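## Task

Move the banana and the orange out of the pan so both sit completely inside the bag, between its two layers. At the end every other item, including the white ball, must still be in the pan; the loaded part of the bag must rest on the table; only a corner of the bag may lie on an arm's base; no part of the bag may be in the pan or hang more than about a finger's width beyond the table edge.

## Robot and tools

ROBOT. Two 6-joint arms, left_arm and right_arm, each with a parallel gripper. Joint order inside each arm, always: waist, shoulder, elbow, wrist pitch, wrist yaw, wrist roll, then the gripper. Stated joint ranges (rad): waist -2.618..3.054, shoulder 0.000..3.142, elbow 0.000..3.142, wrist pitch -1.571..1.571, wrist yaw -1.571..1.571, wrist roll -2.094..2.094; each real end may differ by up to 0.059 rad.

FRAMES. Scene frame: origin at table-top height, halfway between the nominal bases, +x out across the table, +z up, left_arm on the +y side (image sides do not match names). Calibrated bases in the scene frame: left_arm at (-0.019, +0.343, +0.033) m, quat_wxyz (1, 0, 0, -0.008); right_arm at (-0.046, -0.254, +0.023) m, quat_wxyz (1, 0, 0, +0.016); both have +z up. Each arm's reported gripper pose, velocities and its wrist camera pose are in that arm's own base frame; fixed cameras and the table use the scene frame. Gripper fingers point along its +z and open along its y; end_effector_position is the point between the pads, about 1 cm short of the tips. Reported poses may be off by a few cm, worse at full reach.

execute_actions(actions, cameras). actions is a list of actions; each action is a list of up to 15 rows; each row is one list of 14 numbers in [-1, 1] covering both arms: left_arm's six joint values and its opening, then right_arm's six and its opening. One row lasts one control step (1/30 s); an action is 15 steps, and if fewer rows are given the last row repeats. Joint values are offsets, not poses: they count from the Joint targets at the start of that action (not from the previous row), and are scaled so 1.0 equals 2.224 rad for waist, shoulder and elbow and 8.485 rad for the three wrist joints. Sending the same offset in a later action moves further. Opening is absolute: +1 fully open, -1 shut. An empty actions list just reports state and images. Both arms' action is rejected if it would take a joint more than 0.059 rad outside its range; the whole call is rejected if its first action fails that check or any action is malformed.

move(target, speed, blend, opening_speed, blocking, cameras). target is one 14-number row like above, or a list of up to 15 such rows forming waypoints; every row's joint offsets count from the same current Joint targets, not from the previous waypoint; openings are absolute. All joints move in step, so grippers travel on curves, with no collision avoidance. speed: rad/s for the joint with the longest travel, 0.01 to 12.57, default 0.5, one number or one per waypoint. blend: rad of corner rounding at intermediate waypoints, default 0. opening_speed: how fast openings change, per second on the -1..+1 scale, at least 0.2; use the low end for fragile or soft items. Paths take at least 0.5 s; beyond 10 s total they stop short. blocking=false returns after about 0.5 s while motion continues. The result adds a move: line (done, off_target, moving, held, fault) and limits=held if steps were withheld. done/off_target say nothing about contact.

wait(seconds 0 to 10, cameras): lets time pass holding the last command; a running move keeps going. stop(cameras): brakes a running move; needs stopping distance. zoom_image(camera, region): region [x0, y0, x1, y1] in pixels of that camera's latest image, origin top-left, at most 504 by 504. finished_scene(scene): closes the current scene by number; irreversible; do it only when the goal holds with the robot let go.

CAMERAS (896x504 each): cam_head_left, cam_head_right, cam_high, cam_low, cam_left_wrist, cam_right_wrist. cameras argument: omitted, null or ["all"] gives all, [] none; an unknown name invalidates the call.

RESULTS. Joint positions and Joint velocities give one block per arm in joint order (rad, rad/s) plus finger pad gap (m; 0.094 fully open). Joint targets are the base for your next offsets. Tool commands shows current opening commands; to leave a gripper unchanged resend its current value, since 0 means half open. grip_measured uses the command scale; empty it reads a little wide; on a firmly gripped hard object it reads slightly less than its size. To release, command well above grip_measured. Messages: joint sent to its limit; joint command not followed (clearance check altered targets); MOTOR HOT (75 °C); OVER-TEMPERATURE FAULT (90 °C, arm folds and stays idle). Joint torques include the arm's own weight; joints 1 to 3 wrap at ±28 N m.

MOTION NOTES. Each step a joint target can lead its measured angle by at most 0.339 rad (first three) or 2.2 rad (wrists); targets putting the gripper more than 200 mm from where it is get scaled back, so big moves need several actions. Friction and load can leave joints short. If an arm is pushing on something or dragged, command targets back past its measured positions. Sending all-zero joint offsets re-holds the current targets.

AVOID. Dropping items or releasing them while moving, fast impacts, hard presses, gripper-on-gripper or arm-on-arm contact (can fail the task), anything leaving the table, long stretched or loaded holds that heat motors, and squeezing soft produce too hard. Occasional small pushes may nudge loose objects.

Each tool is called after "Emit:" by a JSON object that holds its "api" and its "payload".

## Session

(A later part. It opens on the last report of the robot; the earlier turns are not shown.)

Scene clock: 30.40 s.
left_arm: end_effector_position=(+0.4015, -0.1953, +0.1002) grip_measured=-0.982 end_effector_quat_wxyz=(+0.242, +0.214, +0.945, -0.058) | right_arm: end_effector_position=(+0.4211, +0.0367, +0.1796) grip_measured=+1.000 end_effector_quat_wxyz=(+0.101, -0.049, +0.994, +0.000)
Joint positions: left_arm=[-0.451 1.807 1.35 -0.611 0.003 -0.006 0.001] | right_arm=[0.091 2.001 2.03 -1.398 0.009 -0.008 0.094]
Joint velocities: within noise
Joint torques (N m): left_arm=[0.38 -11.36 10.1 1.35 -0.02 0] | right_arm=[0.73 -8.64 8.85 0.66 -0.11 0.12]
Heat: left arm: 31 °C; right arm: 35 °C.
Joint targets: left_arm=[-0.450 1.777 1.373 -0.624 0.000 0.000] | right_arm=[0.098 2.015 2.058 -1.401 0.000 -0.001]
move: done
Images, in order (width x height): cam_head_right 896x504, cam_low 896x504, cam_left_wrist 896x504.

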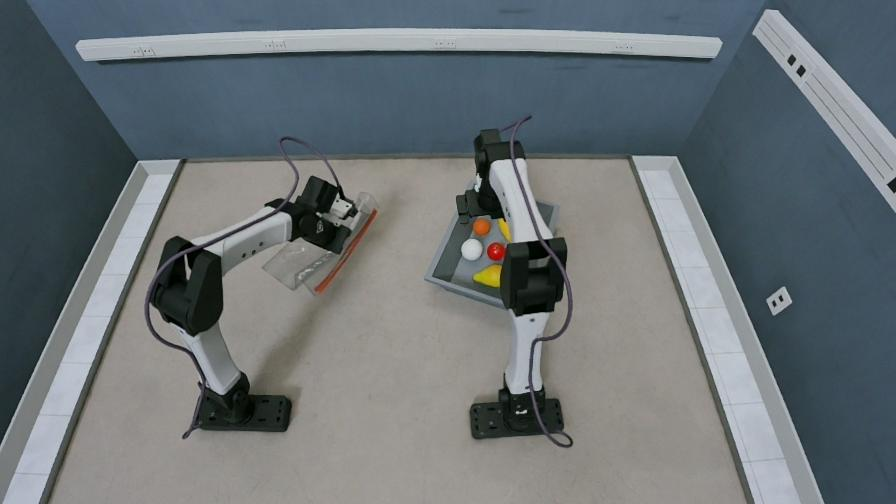

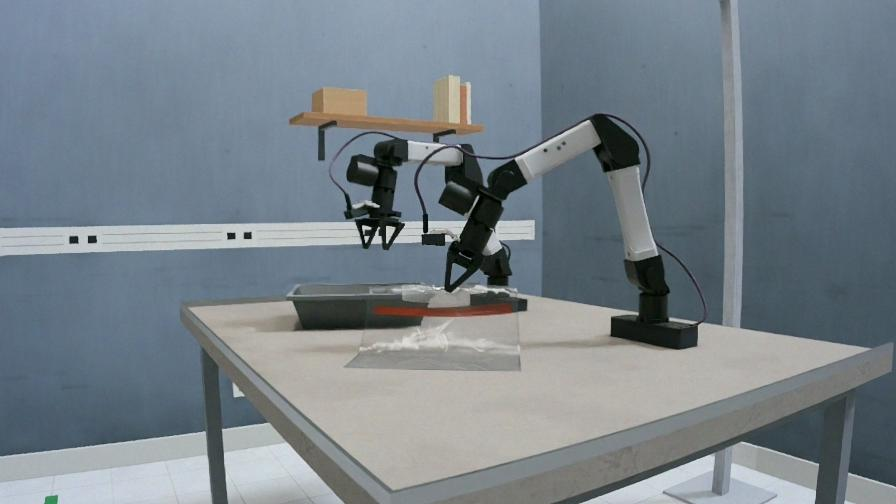

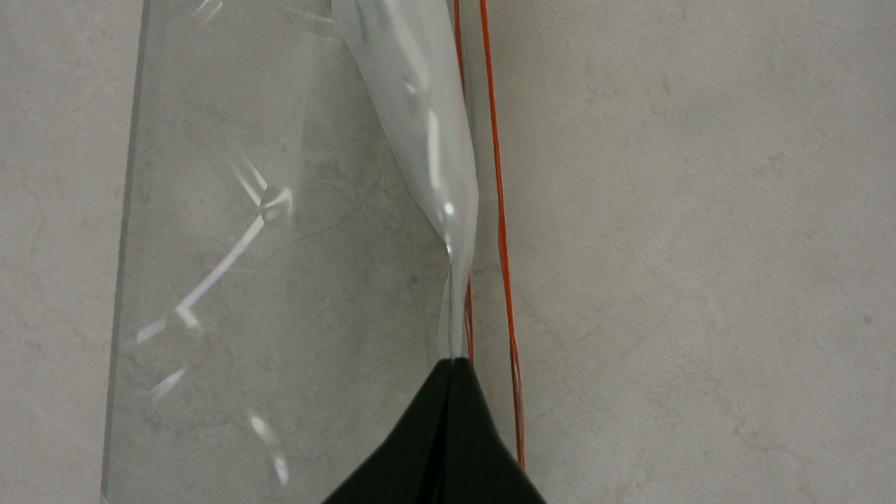

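Emit:
{"api": "move", "payload": {"target": [[0,0.0303,-0.0542,0.0221,0,0,-1,0,0,0,0,0,0,1],[-0.009,0.1027,-0.074,0.0459,0,0,-1,0,0,0,0,0,0,1]], "speed": 0.12, "cameras": ["cam_left_wrist","cam_low"]}}

Emit:
{"api": "move", "payload": {"target": [0,0.01,0,-0.002,0,0,0,0,0,0,0,0,0,1], "opening_speed": 0.4, "speed": 0.1, "cameras": ["cam_left_wrist","cam_low"]}}

Emit:
{"api": "move", "payload": {"target": [0,-0.055,0,0.005,0,0,0,0,0,0,0,0,0,1], "speed": 0.2}}

Scene clock: 34.77 s.
left_arm: end_effector_position=(+0.4239, -0.2126, +0.0182) grip_measured=-0.982 end_effector_quat_wxyz=(+0.266, +0.218, +0.937, -0.065) | right_arm: end_effector_position=(+0.4211, +0.0367, +0.1796) grip_measured=+1.000 end_effector_quat_wxyz=(+0.101, -0.049, +0.994, +0.000)
Joint positions: left_arm=[-0.464 1.988 1.217 -0.244 0.003 -0.006 0.001] | right_arm=[0.091 2.001 2.03 -1.398 0.009 -0.008 0.094]
Joint velocities: within noise
Joint torques (N m): left_arm=[-0.32 -8.66 6.28 1.68 -0.03 0] | right_arm=[0.75 -8.62 8.84 0.66 -0.1 0.12]
Heat: left arm: 32 °C; right arm: 36 °C.
Joint targets: left_arm=[-0.470 2.006 1.208 -0.235 0.000 0.000] | right_arm=[0.098 2.015 2.058 -1.401 0.000 -0.001]
move: done
Images, in order (width x height): cam_low 896x504, cam_left_wrist 896x504.

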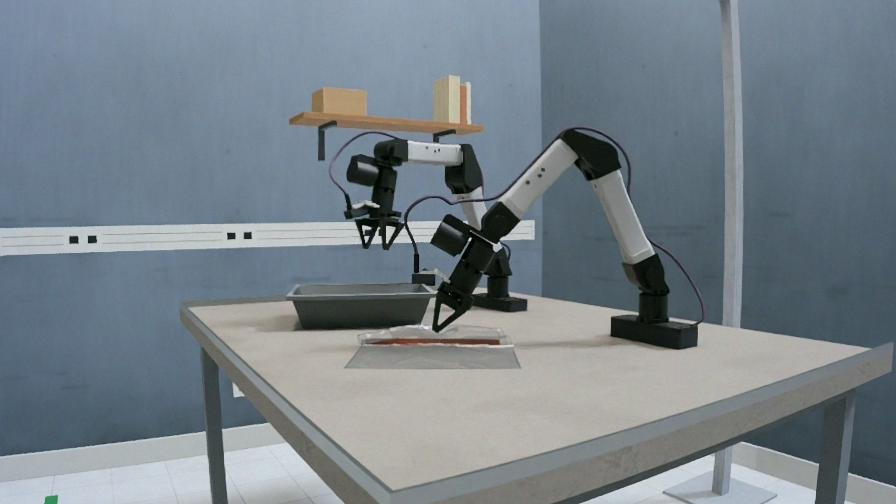

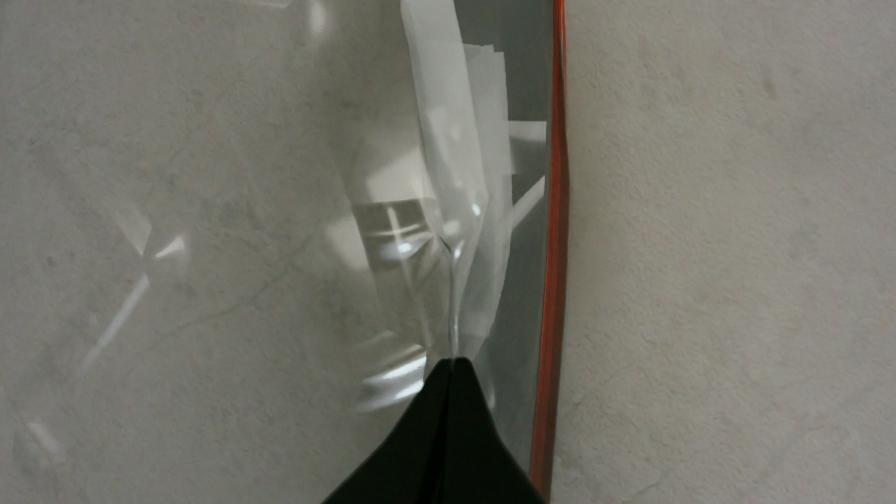

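Scene clock: 37.47 s.
left_arm: end_effector_position=(+0.4220, -0.2117, +0.0087) grip_measured=-0.002 end_effector_quat_wxyz=(+0.256, +0.219, +0.939, -0.063) | right_arm: end_effector_position=(+0.4211, +0.0367, +0.1796) grip_measured=+1.000 end_effector_quat_wxyz=(+0.101, -0.049, +0.994, +0.000)
Joint positions: left_arm=[-0.464 2.009 1.217 -0.244 0.003 -0.006 0.047] | right_arm=[0.091 2.001 2.03 -1.398 0.009 -0.008 0.094]
Joint velocities: within noise
Joint torques (N m): left_arm=[-0.31 -8.59 6.16 1.48 -0.02 0.01] | right_arm=[0.76 -8.61 8.83 0.65 -0.1 0.12]
Heat: left arm: 32 °C; right arm: 36 °C.
Joint targets: left_arm=[-0.470 2.028 1.208 -0.252 0.000 0.000] | right_arm=[0.098 2.015 2.058 -1.401 0.000 -0.001]
move: done
Images, in order (width x height): cam_low 896x504, cam_left_wrist 896x504.

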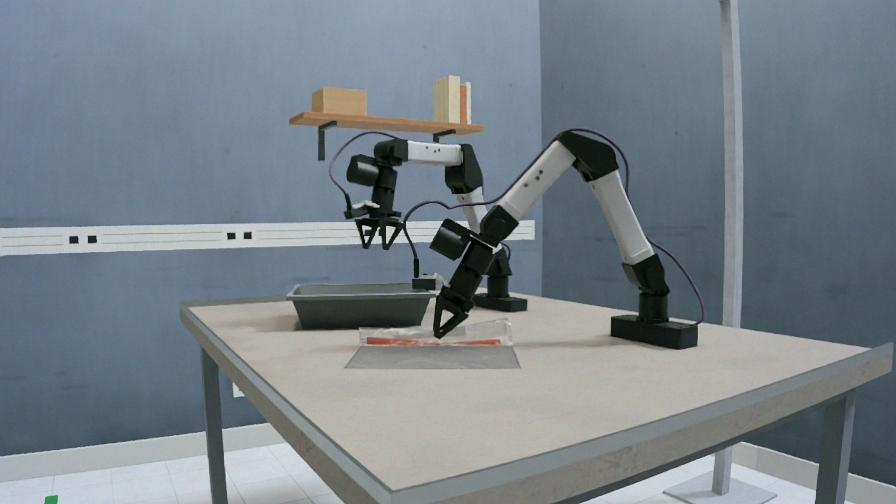

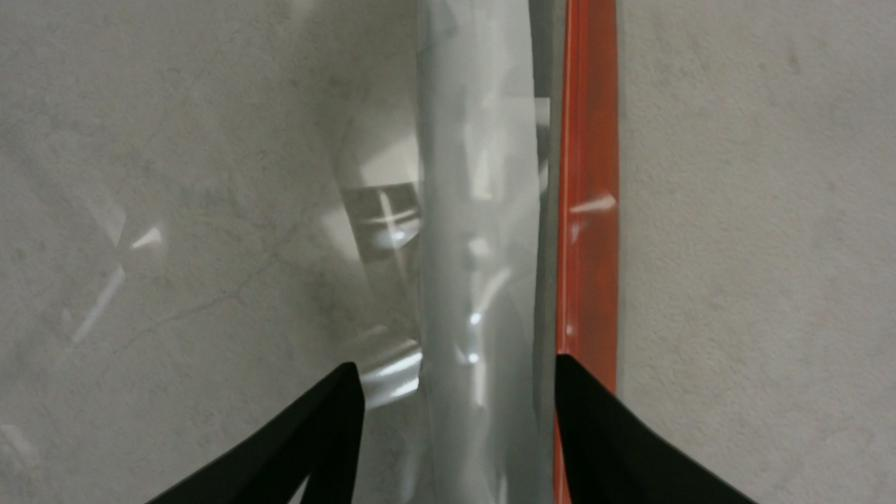

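Scene clock: 38.47 s.
left_arm: end_effector_position=(+0.4335, -0.2174, +0.0492) grip_measured=-0.002 end_effector_quat_wxyz=(+0.307, +0.216, +0.924, -0.075) | right_arm: end_effector_position=(+0.4211, +0.0367, +0.1796) grip_measured=+1.000 end_effector_quat_wxyz=(+0.101, -0.049, +0.994, +0.000)
Joint positions: left_arm=[-0.464 1.93 1.217 -0.214 0.003 -0.006 0.047] | right_arm=[0.091 2.001 2.03 -1.398 0.009 -0.008 0.094]
Joint velocities: within noise
Joint torques (N m): left_arm=[-0.32 -11.7 6.46 1.79 -0.02 0] | right_arm=[0.76 -8.62 8.87 0.66 -0.1 0.12]
Heat: left arm: 32 °C; right arm: 36 °C.
Joint targets: left_arm=[-0.470 1.906 1.208 -0.209 0.000 0.000] | right_arm=[0.098 2.015 2.058 -1.400 0.000 -0.001]
move: done

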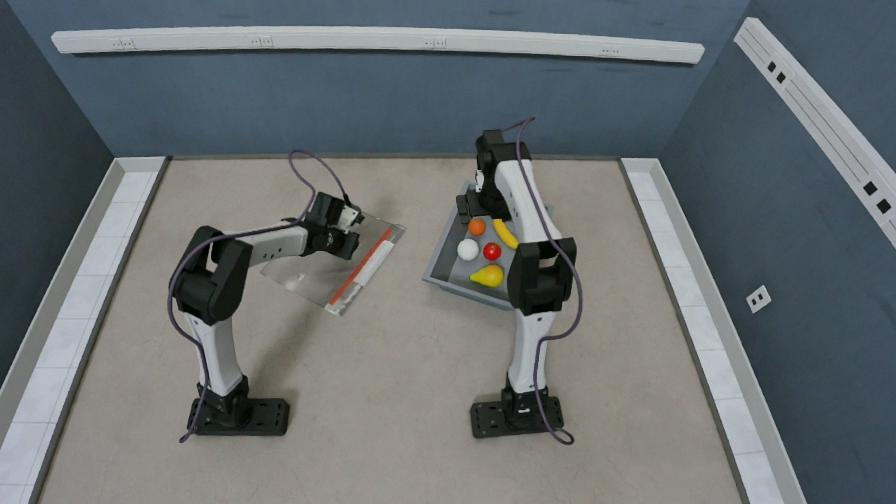

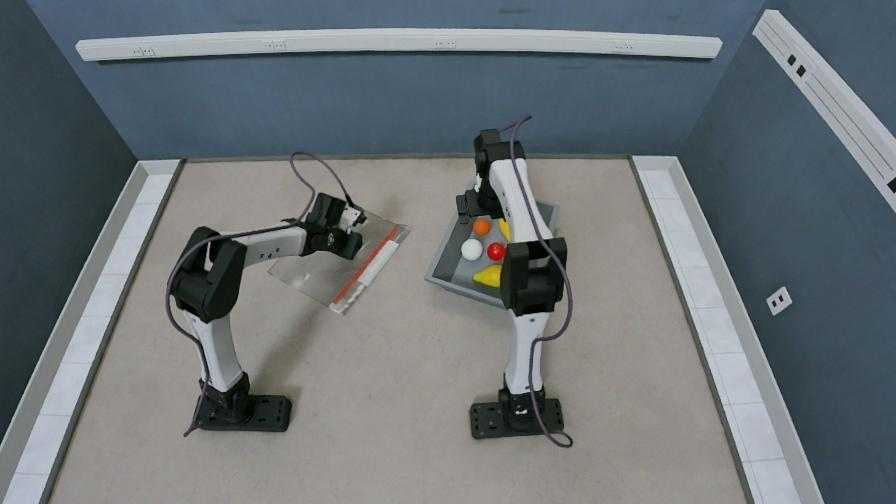

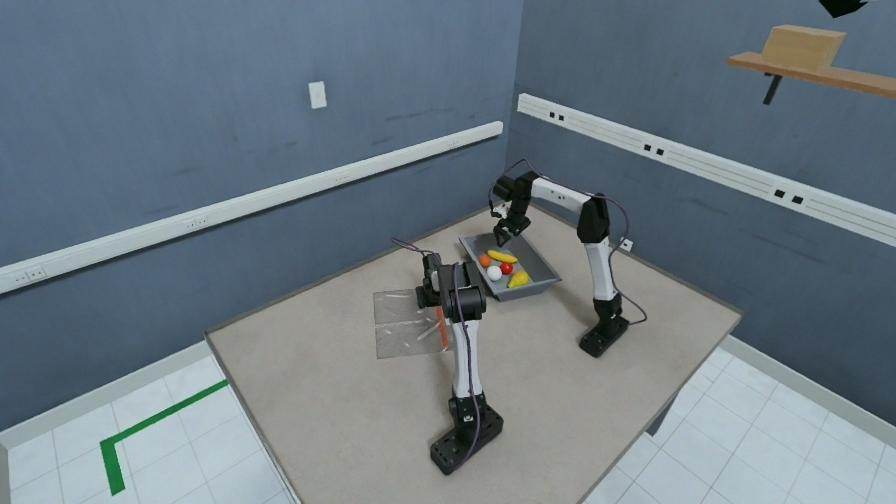

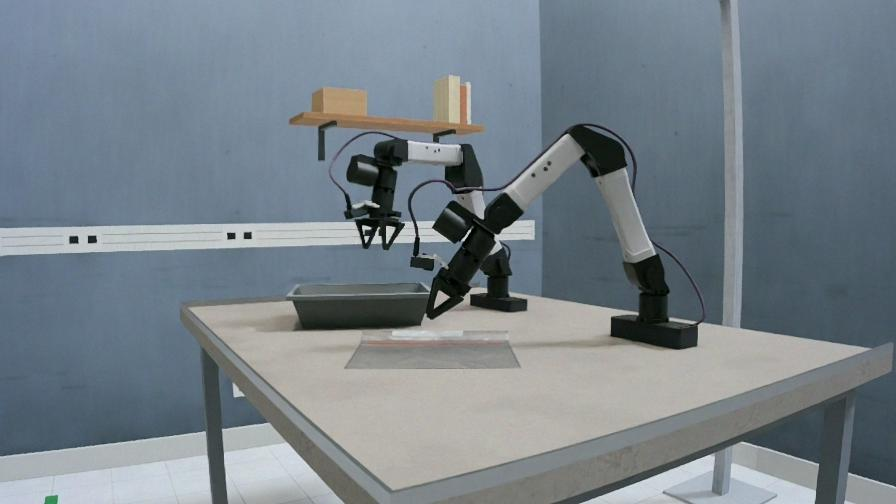

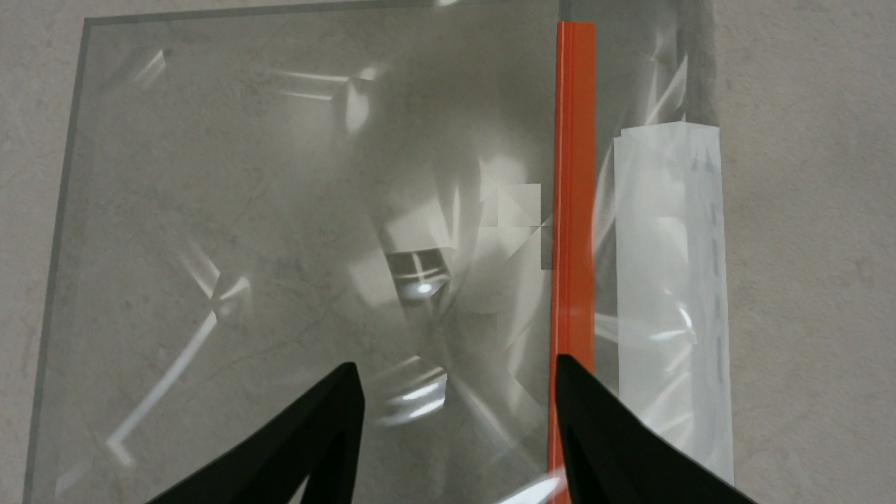

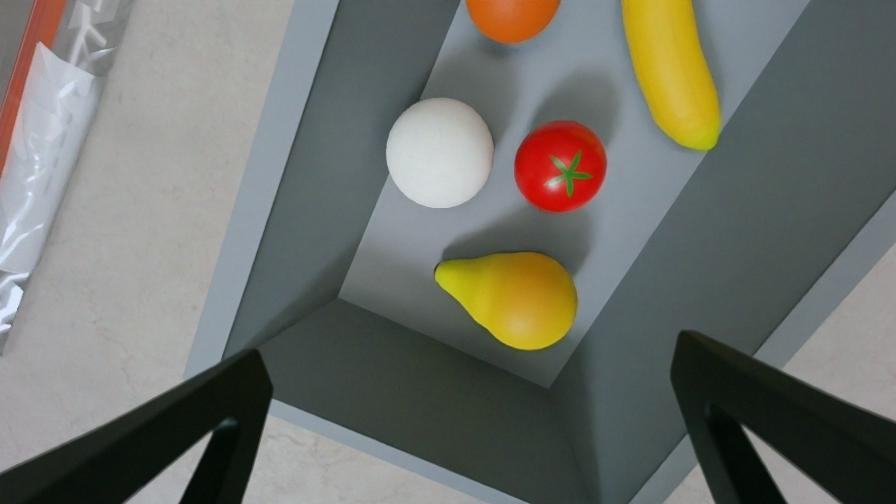

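Emit:
{"api": "move", "payload": {"target": [[-0.046,0,0,0,0,0,-0.3,0,0,0,0,0,0,1],[-0.046,0.055,0,-0.005,0,0,-0.3,0,0,0,0,0,0,1]], "speed": 0.2, "cameras": ["cam_left_wrist"]}}

Scene clock: 52.90 s.
left_arm: end_effector_position=(+0.3973, -0.2558, +0.0071) grip_measured=-0.298 end_effector_quat_wxyz=(+0.253, +0.269, +0.926, -0.077) | right_arm: end_effector_position=(+0.4211, +0.0367, +0.1796) grip_measured=+1.000 end_effector_quat_wxyz=(+0.101, -0.049, +0.994, +0.000)
Joint positions: left_arm=[-0.571 2.014 1.217 -0.24 0.003 -0.006 0.033] | right_arm=[0.091 2.001 2.03 -1.398 0.009 -0.008 0.094]
Joint velocities: within noise
Joint torques (N m): left_arm=[0.08 -8.99 6.13 1.41 -0.02 0.01] | right_arm=[0.76 -8.61 8.85 0.65 -0.1 0.12]
Heat: left arm: 34 °C; right arm: 38 °C.
Joint targets: left_arm=[-0.572 2.028 1.208 -0.252 0.000 0.000] | right_arm=[0.098 2.015 2.058 -1.400 0.000 -0.001]
move: done
Images, in order (width x height): cam_left_wrist 896x504.

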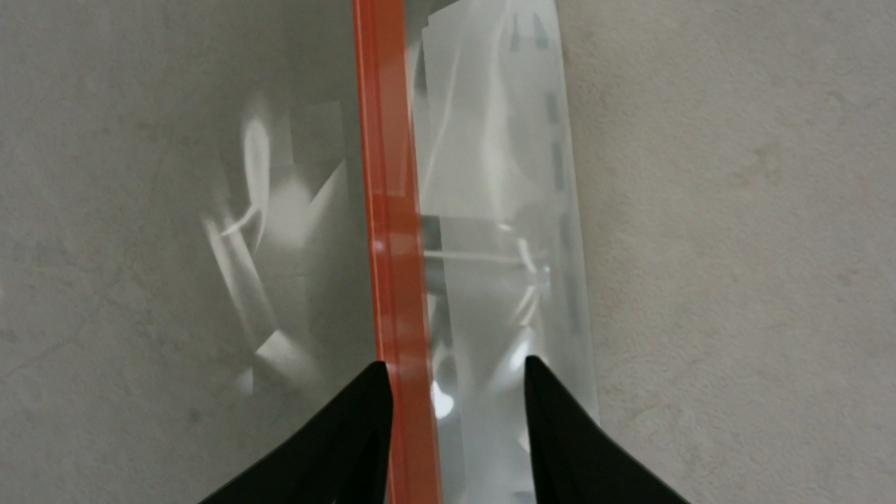

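Emit:
{"api": "move", "payload": {"target": [[-0.0144,0,0,0,0,0,-0.1,0,0,0,0,0,0,1],[-0.0144,0.03,0,-0.008,0,0,-0.1,0,0,0,0,0,0,1]], "speed": 0.15, "cameras": ["cam_left_wrist"]}}

Emit:
{"api": "move", "payload": {"target": [0,0,0,0,0,0,-1,0,0,0,0,0,0,1], "opening_speed": 0.3, "cameras": ["cam_left_wrist"]}}

Emit:
{"api": "move", "payload": {"target": [0,-0.05,0,0.005,0,0,-1,0,0,0,0,0,0,1], "speed": 0.15, "cameras": ["cam_left_wrist","cam_low"]}}

Scene clock: 54.80 s.
left_arm: end_effector_position=(+0.3806, -0.2617, -0.0136) grip_measured=-0.102 end_effector_quat_wxyz=(+0.220, +0.286, +0.930, -0.071) | right_arm: end_effector_position=(+0.4211, +0.0367, +0.1796) grip_measured=+1.000 end_effector_quat_wxyz=(+0.101, -0.049, +0.994, +0.000)
Joint positions: left_arm=[-0.601 2.053 1.217 -0.268 0.003 -0.006 0.042] | right_arm=[0.091 2.001 2.03 -1.398 0.009 -0.008 0.094]
Joint velocities: within noise
Joint torques (N m): left_arm=[-0.05 -6.99 5.91 0.86 -0.01 0.01] | right_arm=[0.75 -8.62 8.85 0.65 -0.1 0.13]
Heat: left arm: 33 °C; right arm: 38 °C.
Joint targets: left_arm=[-0.605 2.095 1.208 -0.320 0.000 -0.001] | right_arm=[0.098 2.015 2.058 -1.400 0.000 -0.001]
move: off_target (left_arm); left_arm: the wrist pitch is farthest, 0.051 rad from its target
Images, in order (width x height): cam_left_wrist 896x504.

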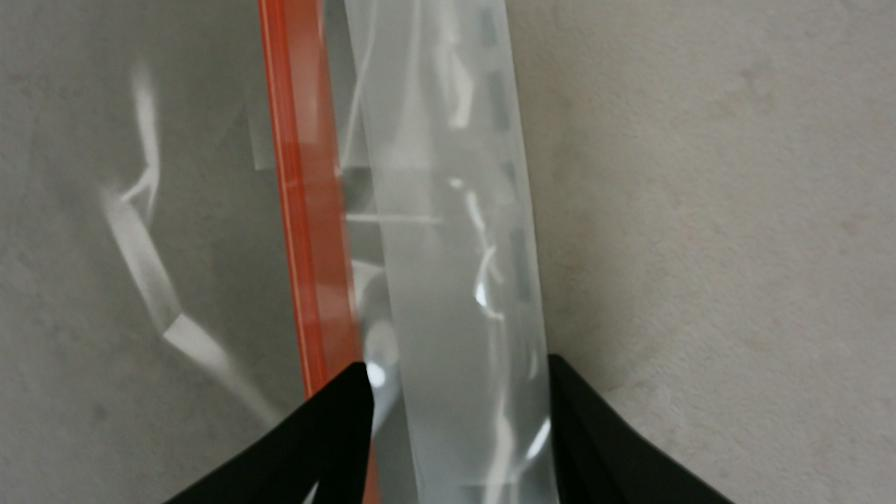

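Scene clock: 58.00 s.
left_arm: end_effector_position=(+0.3828, -0.2585, -0.0136) grip_measured=-0.968 end_effector_quat_wxyz=(+0.224, +0.283, +0.931, -0.060) | right_arm: end_effector_position=(+0.4211, +0.0367, +0.1796) grip_measured=+1.000 end_effector_quat_wxyz=(+0.101, -0.049, +0.994, +0.000)
Joint positions: left_arm=[-0.601 2.053 1.217 -0.268 -0.019 -0.006 0.002] | right_arm=[0.091 2.001 2.03 -1.398 0.009 -0.008 0.094]
Joint velocities: within noise
Joint torques (N m): left_arm=[-0.02 -6.95 5.89 0.86 0.17 0] | right_arm=[0.76 -8.62 8.84 0.65 -0.11 0.12]
Heat: left arm: 33 °C; right arm: 38 °C.
Joint targets: left_arm=[-0.605 2.095 1.208 -0.320 0.000 -0.001] | right_arm=[0.098 2.015 2.058 -1.400 0.000 -0.001]
move: off_target (left_arm); left_arm: the wrist pitch is farthest, 0.052 rad from its target
Images, in order (width x height): cam_left_wrist 896x504.

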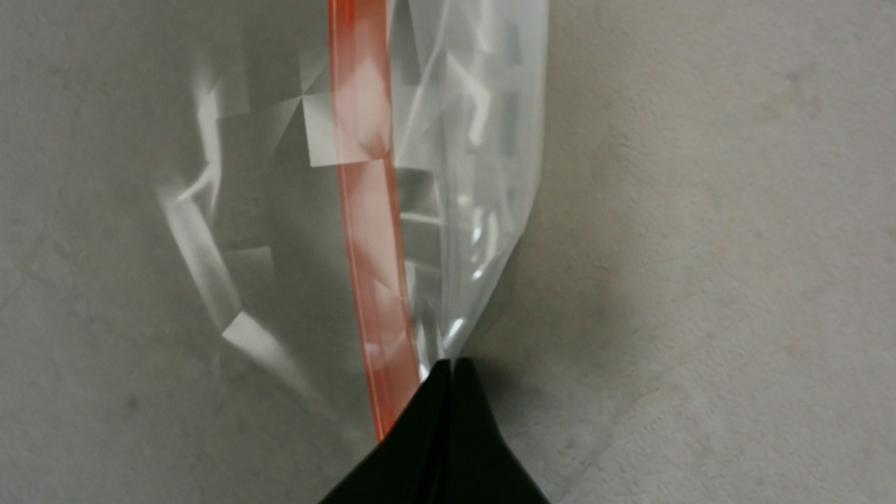

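Scene clock: 59.13 s.
left_arm: end_effector_position=(+0.3862, -0.2612, +0.0042) grip_measured=-0.970 end_effector_quat_wxyz=(+0.241, +0.282, +0.926, -0.067) | right_arm: end_effector_position=(+0.4211, +0.0367, +0.1796) grip_measured=+1.000 end_effector_quat_wxyz=(+0.101, -0.049, +0.994, +0.000)
Joint positions: left_arm=[-0.601 2.012 1.217 -0.27 -0.017 -0.006 0.001] | right_arm=[0.091 2.001 2.03 -1.398 0.009 -0.008 0.094]
Joint velocities: within noise
Joint torques (N m): left_arm=[-0.05 -12.4 6.09 1.41 0.16 0] | right_arm=[0.73 -8.62 8.85 0.65 -0.1 0.13]
Heat: left arm: 33 °C; right arm: 38 °C.
Joint targets: left_arm=[-0.605 1.984 1.208 -0.277 0.000 -0.001] | right_arm=[0.098 2.015 2.058 -1.400 0.000 -0.001]
move: done
Images, in order (width x height): cam_low 896x504, cam_left_wrist 896x504.

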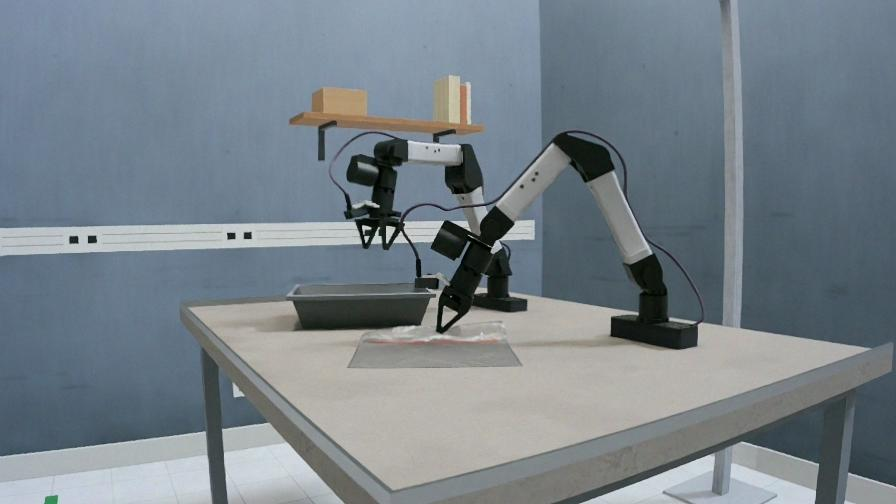

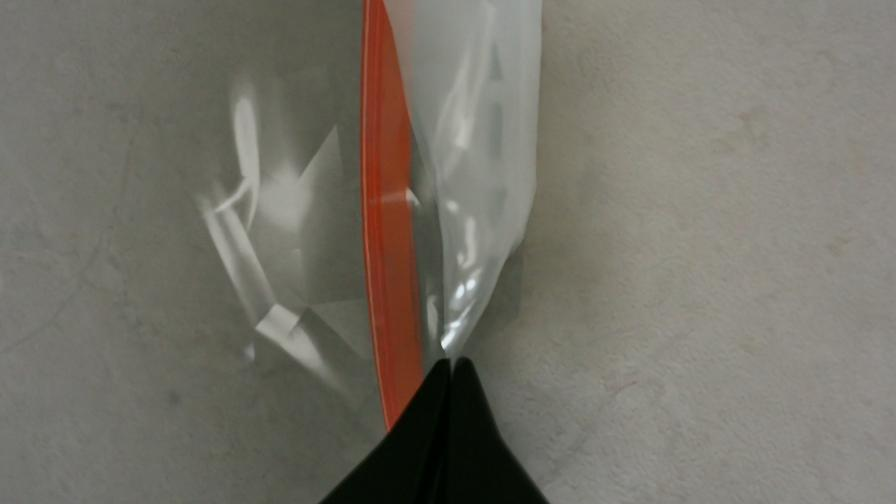

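Emit:
{"api": "move", "payload": {"target": [0,-0.0675,0.0228,-0.0189,0,0,-1,0,0,0,0,0,0,1], "speed": 0.15, "cameras": ["cam_left_wrist","cam_low","cam_head_right"]}}

Emit:
{"api": "move", "payload": {"target": [0.0697,0.02,0,0,0,0,-1,0,0,0,0,0,0,1], "speed": 0.15, "cameras": ["cam_left_wrist","cam_low","cam_head_right"]}}

Scene clock: 61.20 s.
left_arm: end_effector_position=(+0.3748, -0.2535, +0.0595) grip_measured=-0.970 end_effector_quat_wxyz=(+0.249, +0.281, +0.924, -0.070) | right_arm: end_effector_position=(+0.4211, +0.0367, +0.1796) grip_measured=+1.000 end_effector_quat_wxyz=(+0.101, -0.049, +0.994, +0.000)
Joint positions: left_arm=[-0.601 1.861 1.238 -0.425 -0.017 -0.006 0.001] | right_arm=[0.091 2.001 2.03 -1.398 0.009 -0.008 0.094]
Joint velocities: within noise
Joint torques (N m): left_arm=[-0.05 -11.34 9.54 1.4 0.16 0] | right_arm=[0.73 -8.62 8.84 0.65 -0.1 0.12]
Heat: left arm: 34 °C; right arm: 39 °C.
Joint targets: left_arm=[-0.605 1.833 1.259 -0.438 0.000 -0.001] | right_arm=[0.098 2.015 2.058 -1.400 0.000 -0.001]
move: done
Images, in order (width x height): cam_head_right 896x504, cam_low 896x504, cam_left_wrist 896x504.

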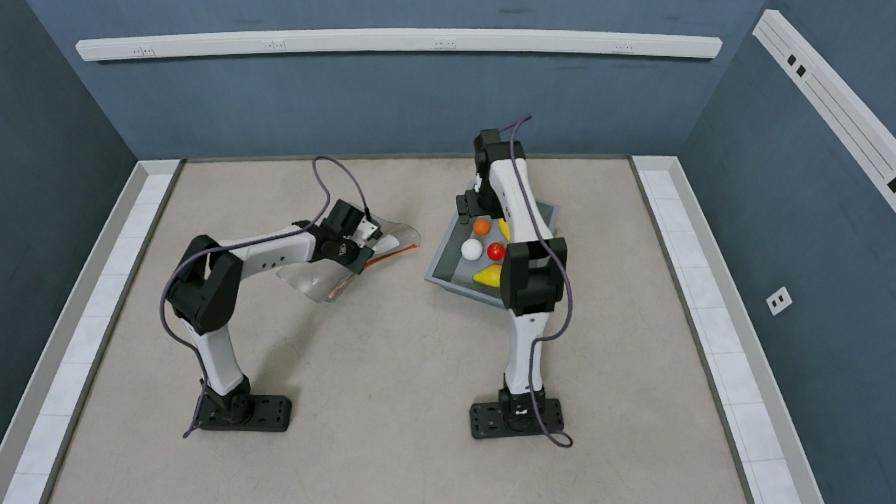

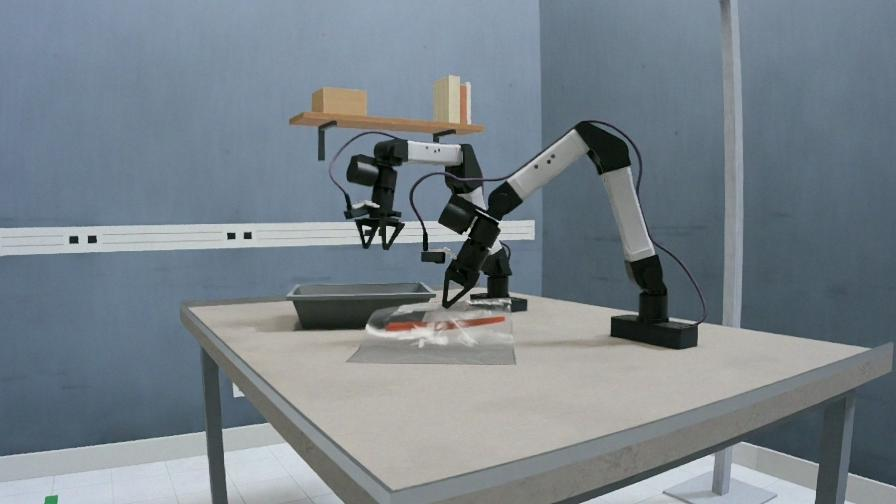

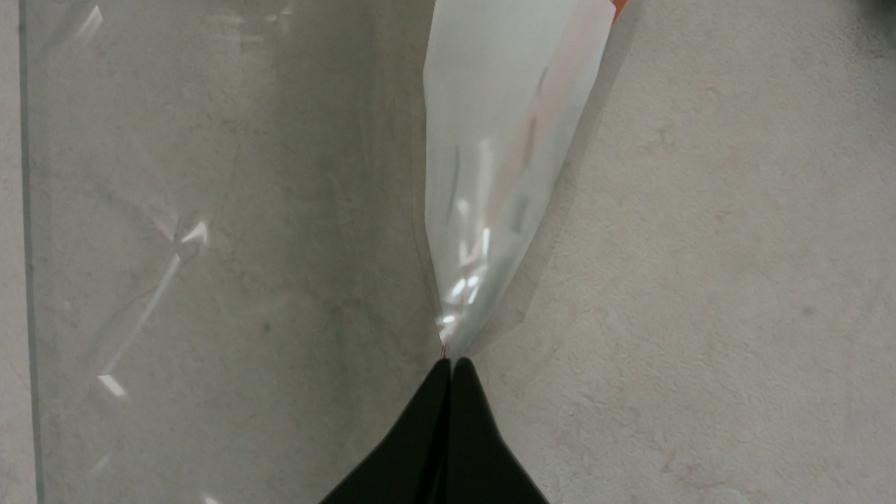

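Scene clock: 62.60 s.
left_arm: end_effector_position=(+0.4080, -0.1955, +0.0595) grip_measured=-0.970 end_effector_quat_wxyz=(+0.254, +0.212, +0.942, -0.052) | right_arm: end_effector_position=(+0.4211, +0.0367, +0.1796) grip_measured=+1.000 end_effector_quat_wxyz=(+0.101, -0.049, +0.994, +0.000)
Joint positions: left_arm=[-0.452 1.861 1.238 -0.425 -0.014 -0.006 0.001] | right_arm=[0.091 2.001 2.03 -1.398 0.009 -0.008 0.094]
Joint velocities: within noise
Joint torques (N m): left_arm=[0.4 -7.87 9.54 1.4 0.13 0.01] | right_arm=[0.76 -8.62 8.85 0.65 -0.1 0.12]
Heat: left arm: 34 °C; right arm: 39 °C.
Joint targets: left_arm=[-0.449 1.878 1.259 -0.437 0.000 -0.001] | right_arm=[0.098 2.015 2.058 -1.400 0.000 -0.001]
move: done
Images, in order (width x height): cam_head_right 896x504, cam_low 896x504, cam_left_wrist 896x504.

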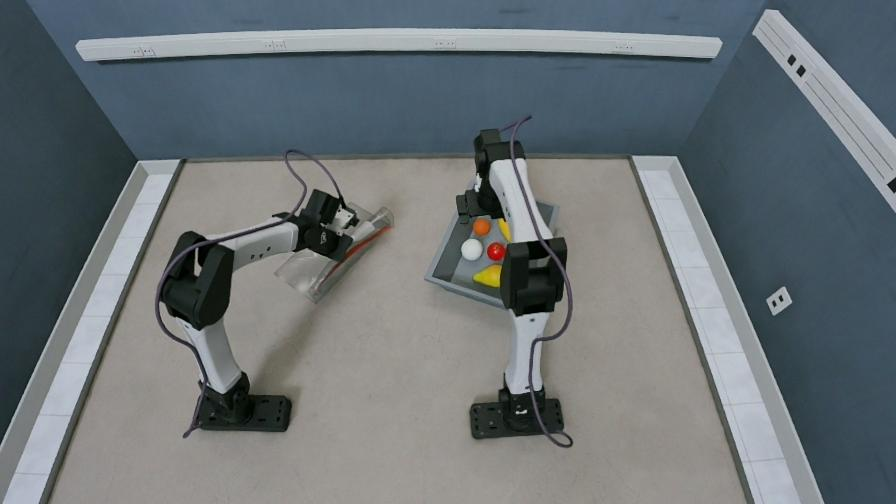

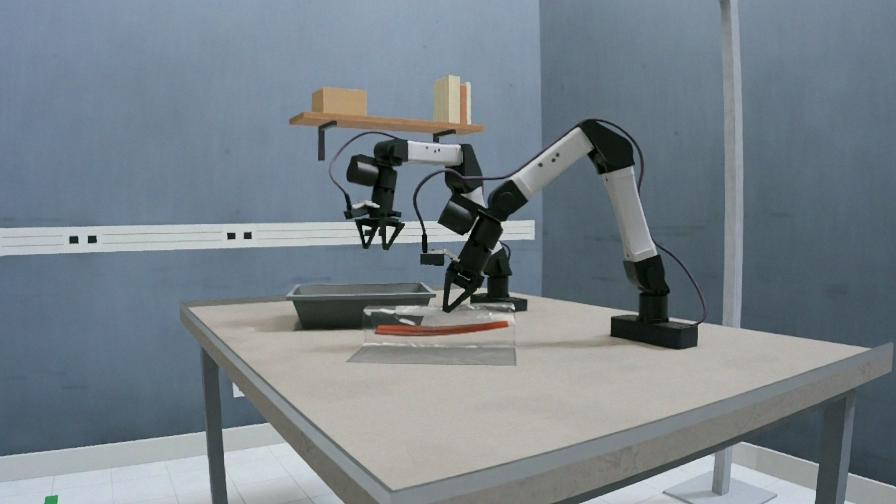

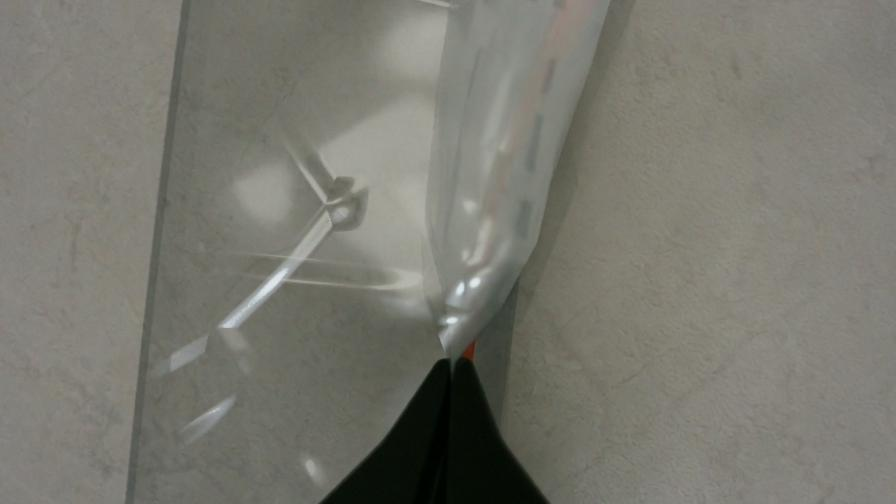

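Emit:
{"api": "move", "payload": {"target": [[0.04,0.015,0,0,0,0,-1,0,0,0,0,0,0,1],[0.08,0.05,0,0,0,0,-1,0,0,0,0,0,0,1]], "speed": 0.15, "cameras": ["cam_left_wrist","cam_low","cam_head_right"]}}

Emit:
{"api": "zoom_image", "payload": {"camera": "cam_low", "region": [320, 240, 560, 390]}}

Scene clock: 64.43 s.
left_arm: end_effector_position=(+0.4274, -0.1178, +0.0112) grip_measured=-0.970 end_effector_quat_wxyz=(+0.202, +0.130, +0.970, -0.022) | right_arm: end_effector_position=(+0.4211, +0.0367, +0.1796) grip_measured=+1.000 end_effector_quat_wxyz=(+0.101, -0.049, +0.994, +0.000)
Joint positions: left_arm=[-0.274 1.973 1.238 -0.426 -0.013 -0.006 0.001] | right_arm=[0.091 2.001 2.03 -1.398 0.009 -0.008 0.094]
Joint velocities: within noise
Joint torques (N m): left_arm=[0.42 -8.49 9.02 1.18 0.13 0] | right_arm=[0.73 -8.62 8.83 0.65 -0.1 0.12]
Heat: left arm: 34 °C; right arm: 39 °C.
Joint targets: left_arm=[-0.271 1.989 1.259 -0.437 0.000 -0.001] | right_arm=[0.098 2.015 2.058 -1.400 0.000 -0.001]
move: done
Images, in order (width x height): cam_head_right 896x504, cam_low 896x504, cam_left_wrist 896x504.

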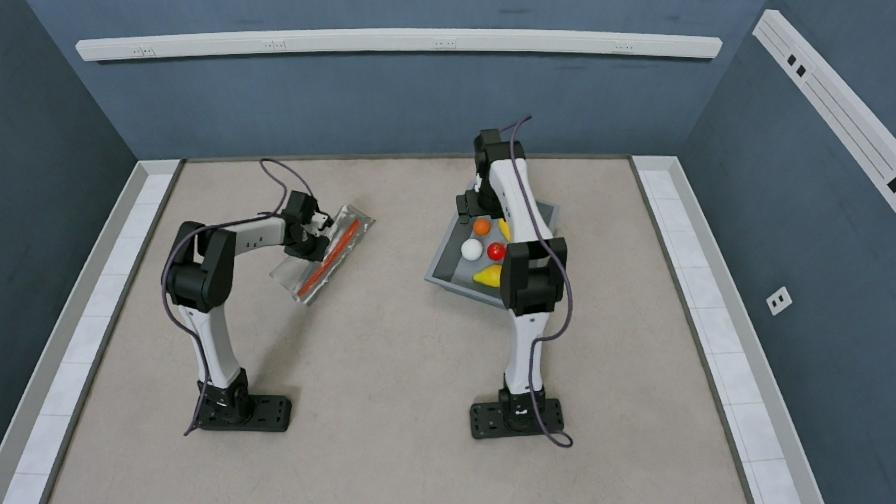

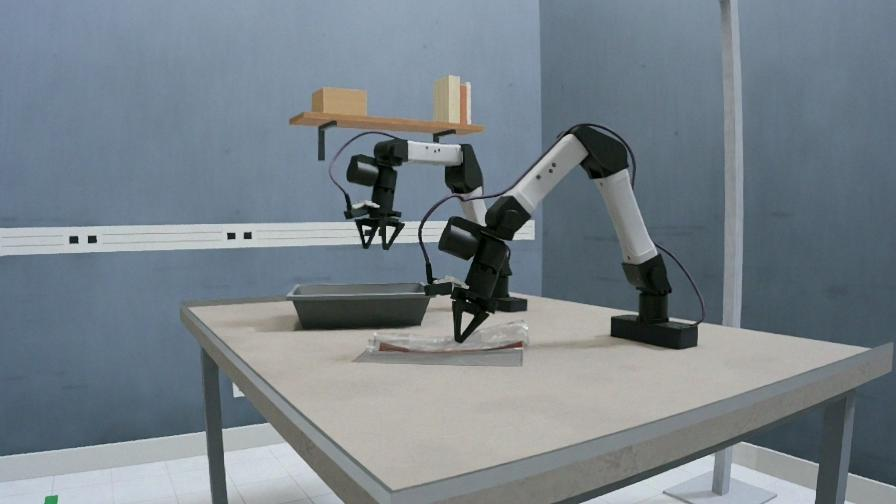

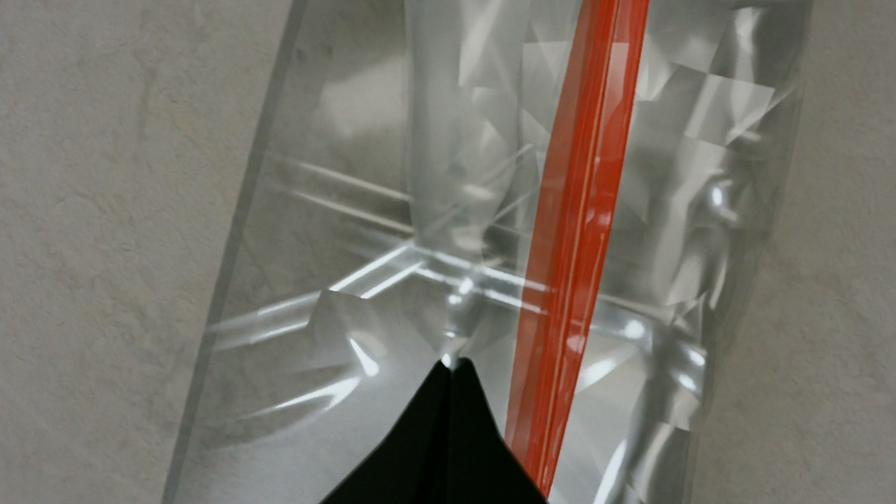

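Scaled by 2.100 from the camera's 896x504 image, which has a finer 1280x720 frame.

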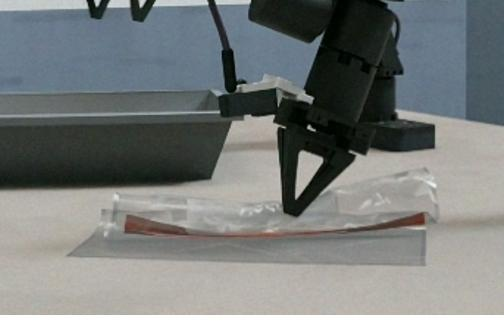

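Emit:
{"api": "zoom_image", "payload": {"camera": "cam_left_wrist", "region": [400, 0, 850, 500]}}

Scaled by 1.008 from the camera's 896x504 image, which has a finer 1280x720 frame.

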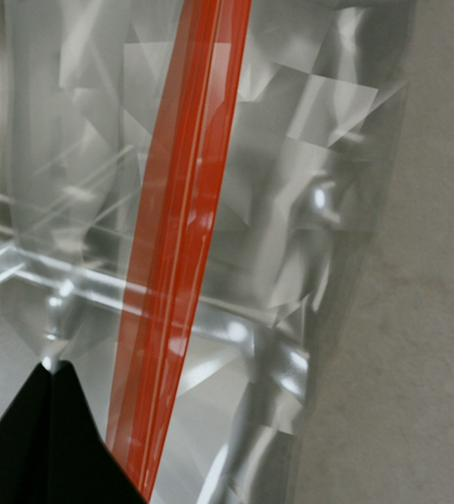

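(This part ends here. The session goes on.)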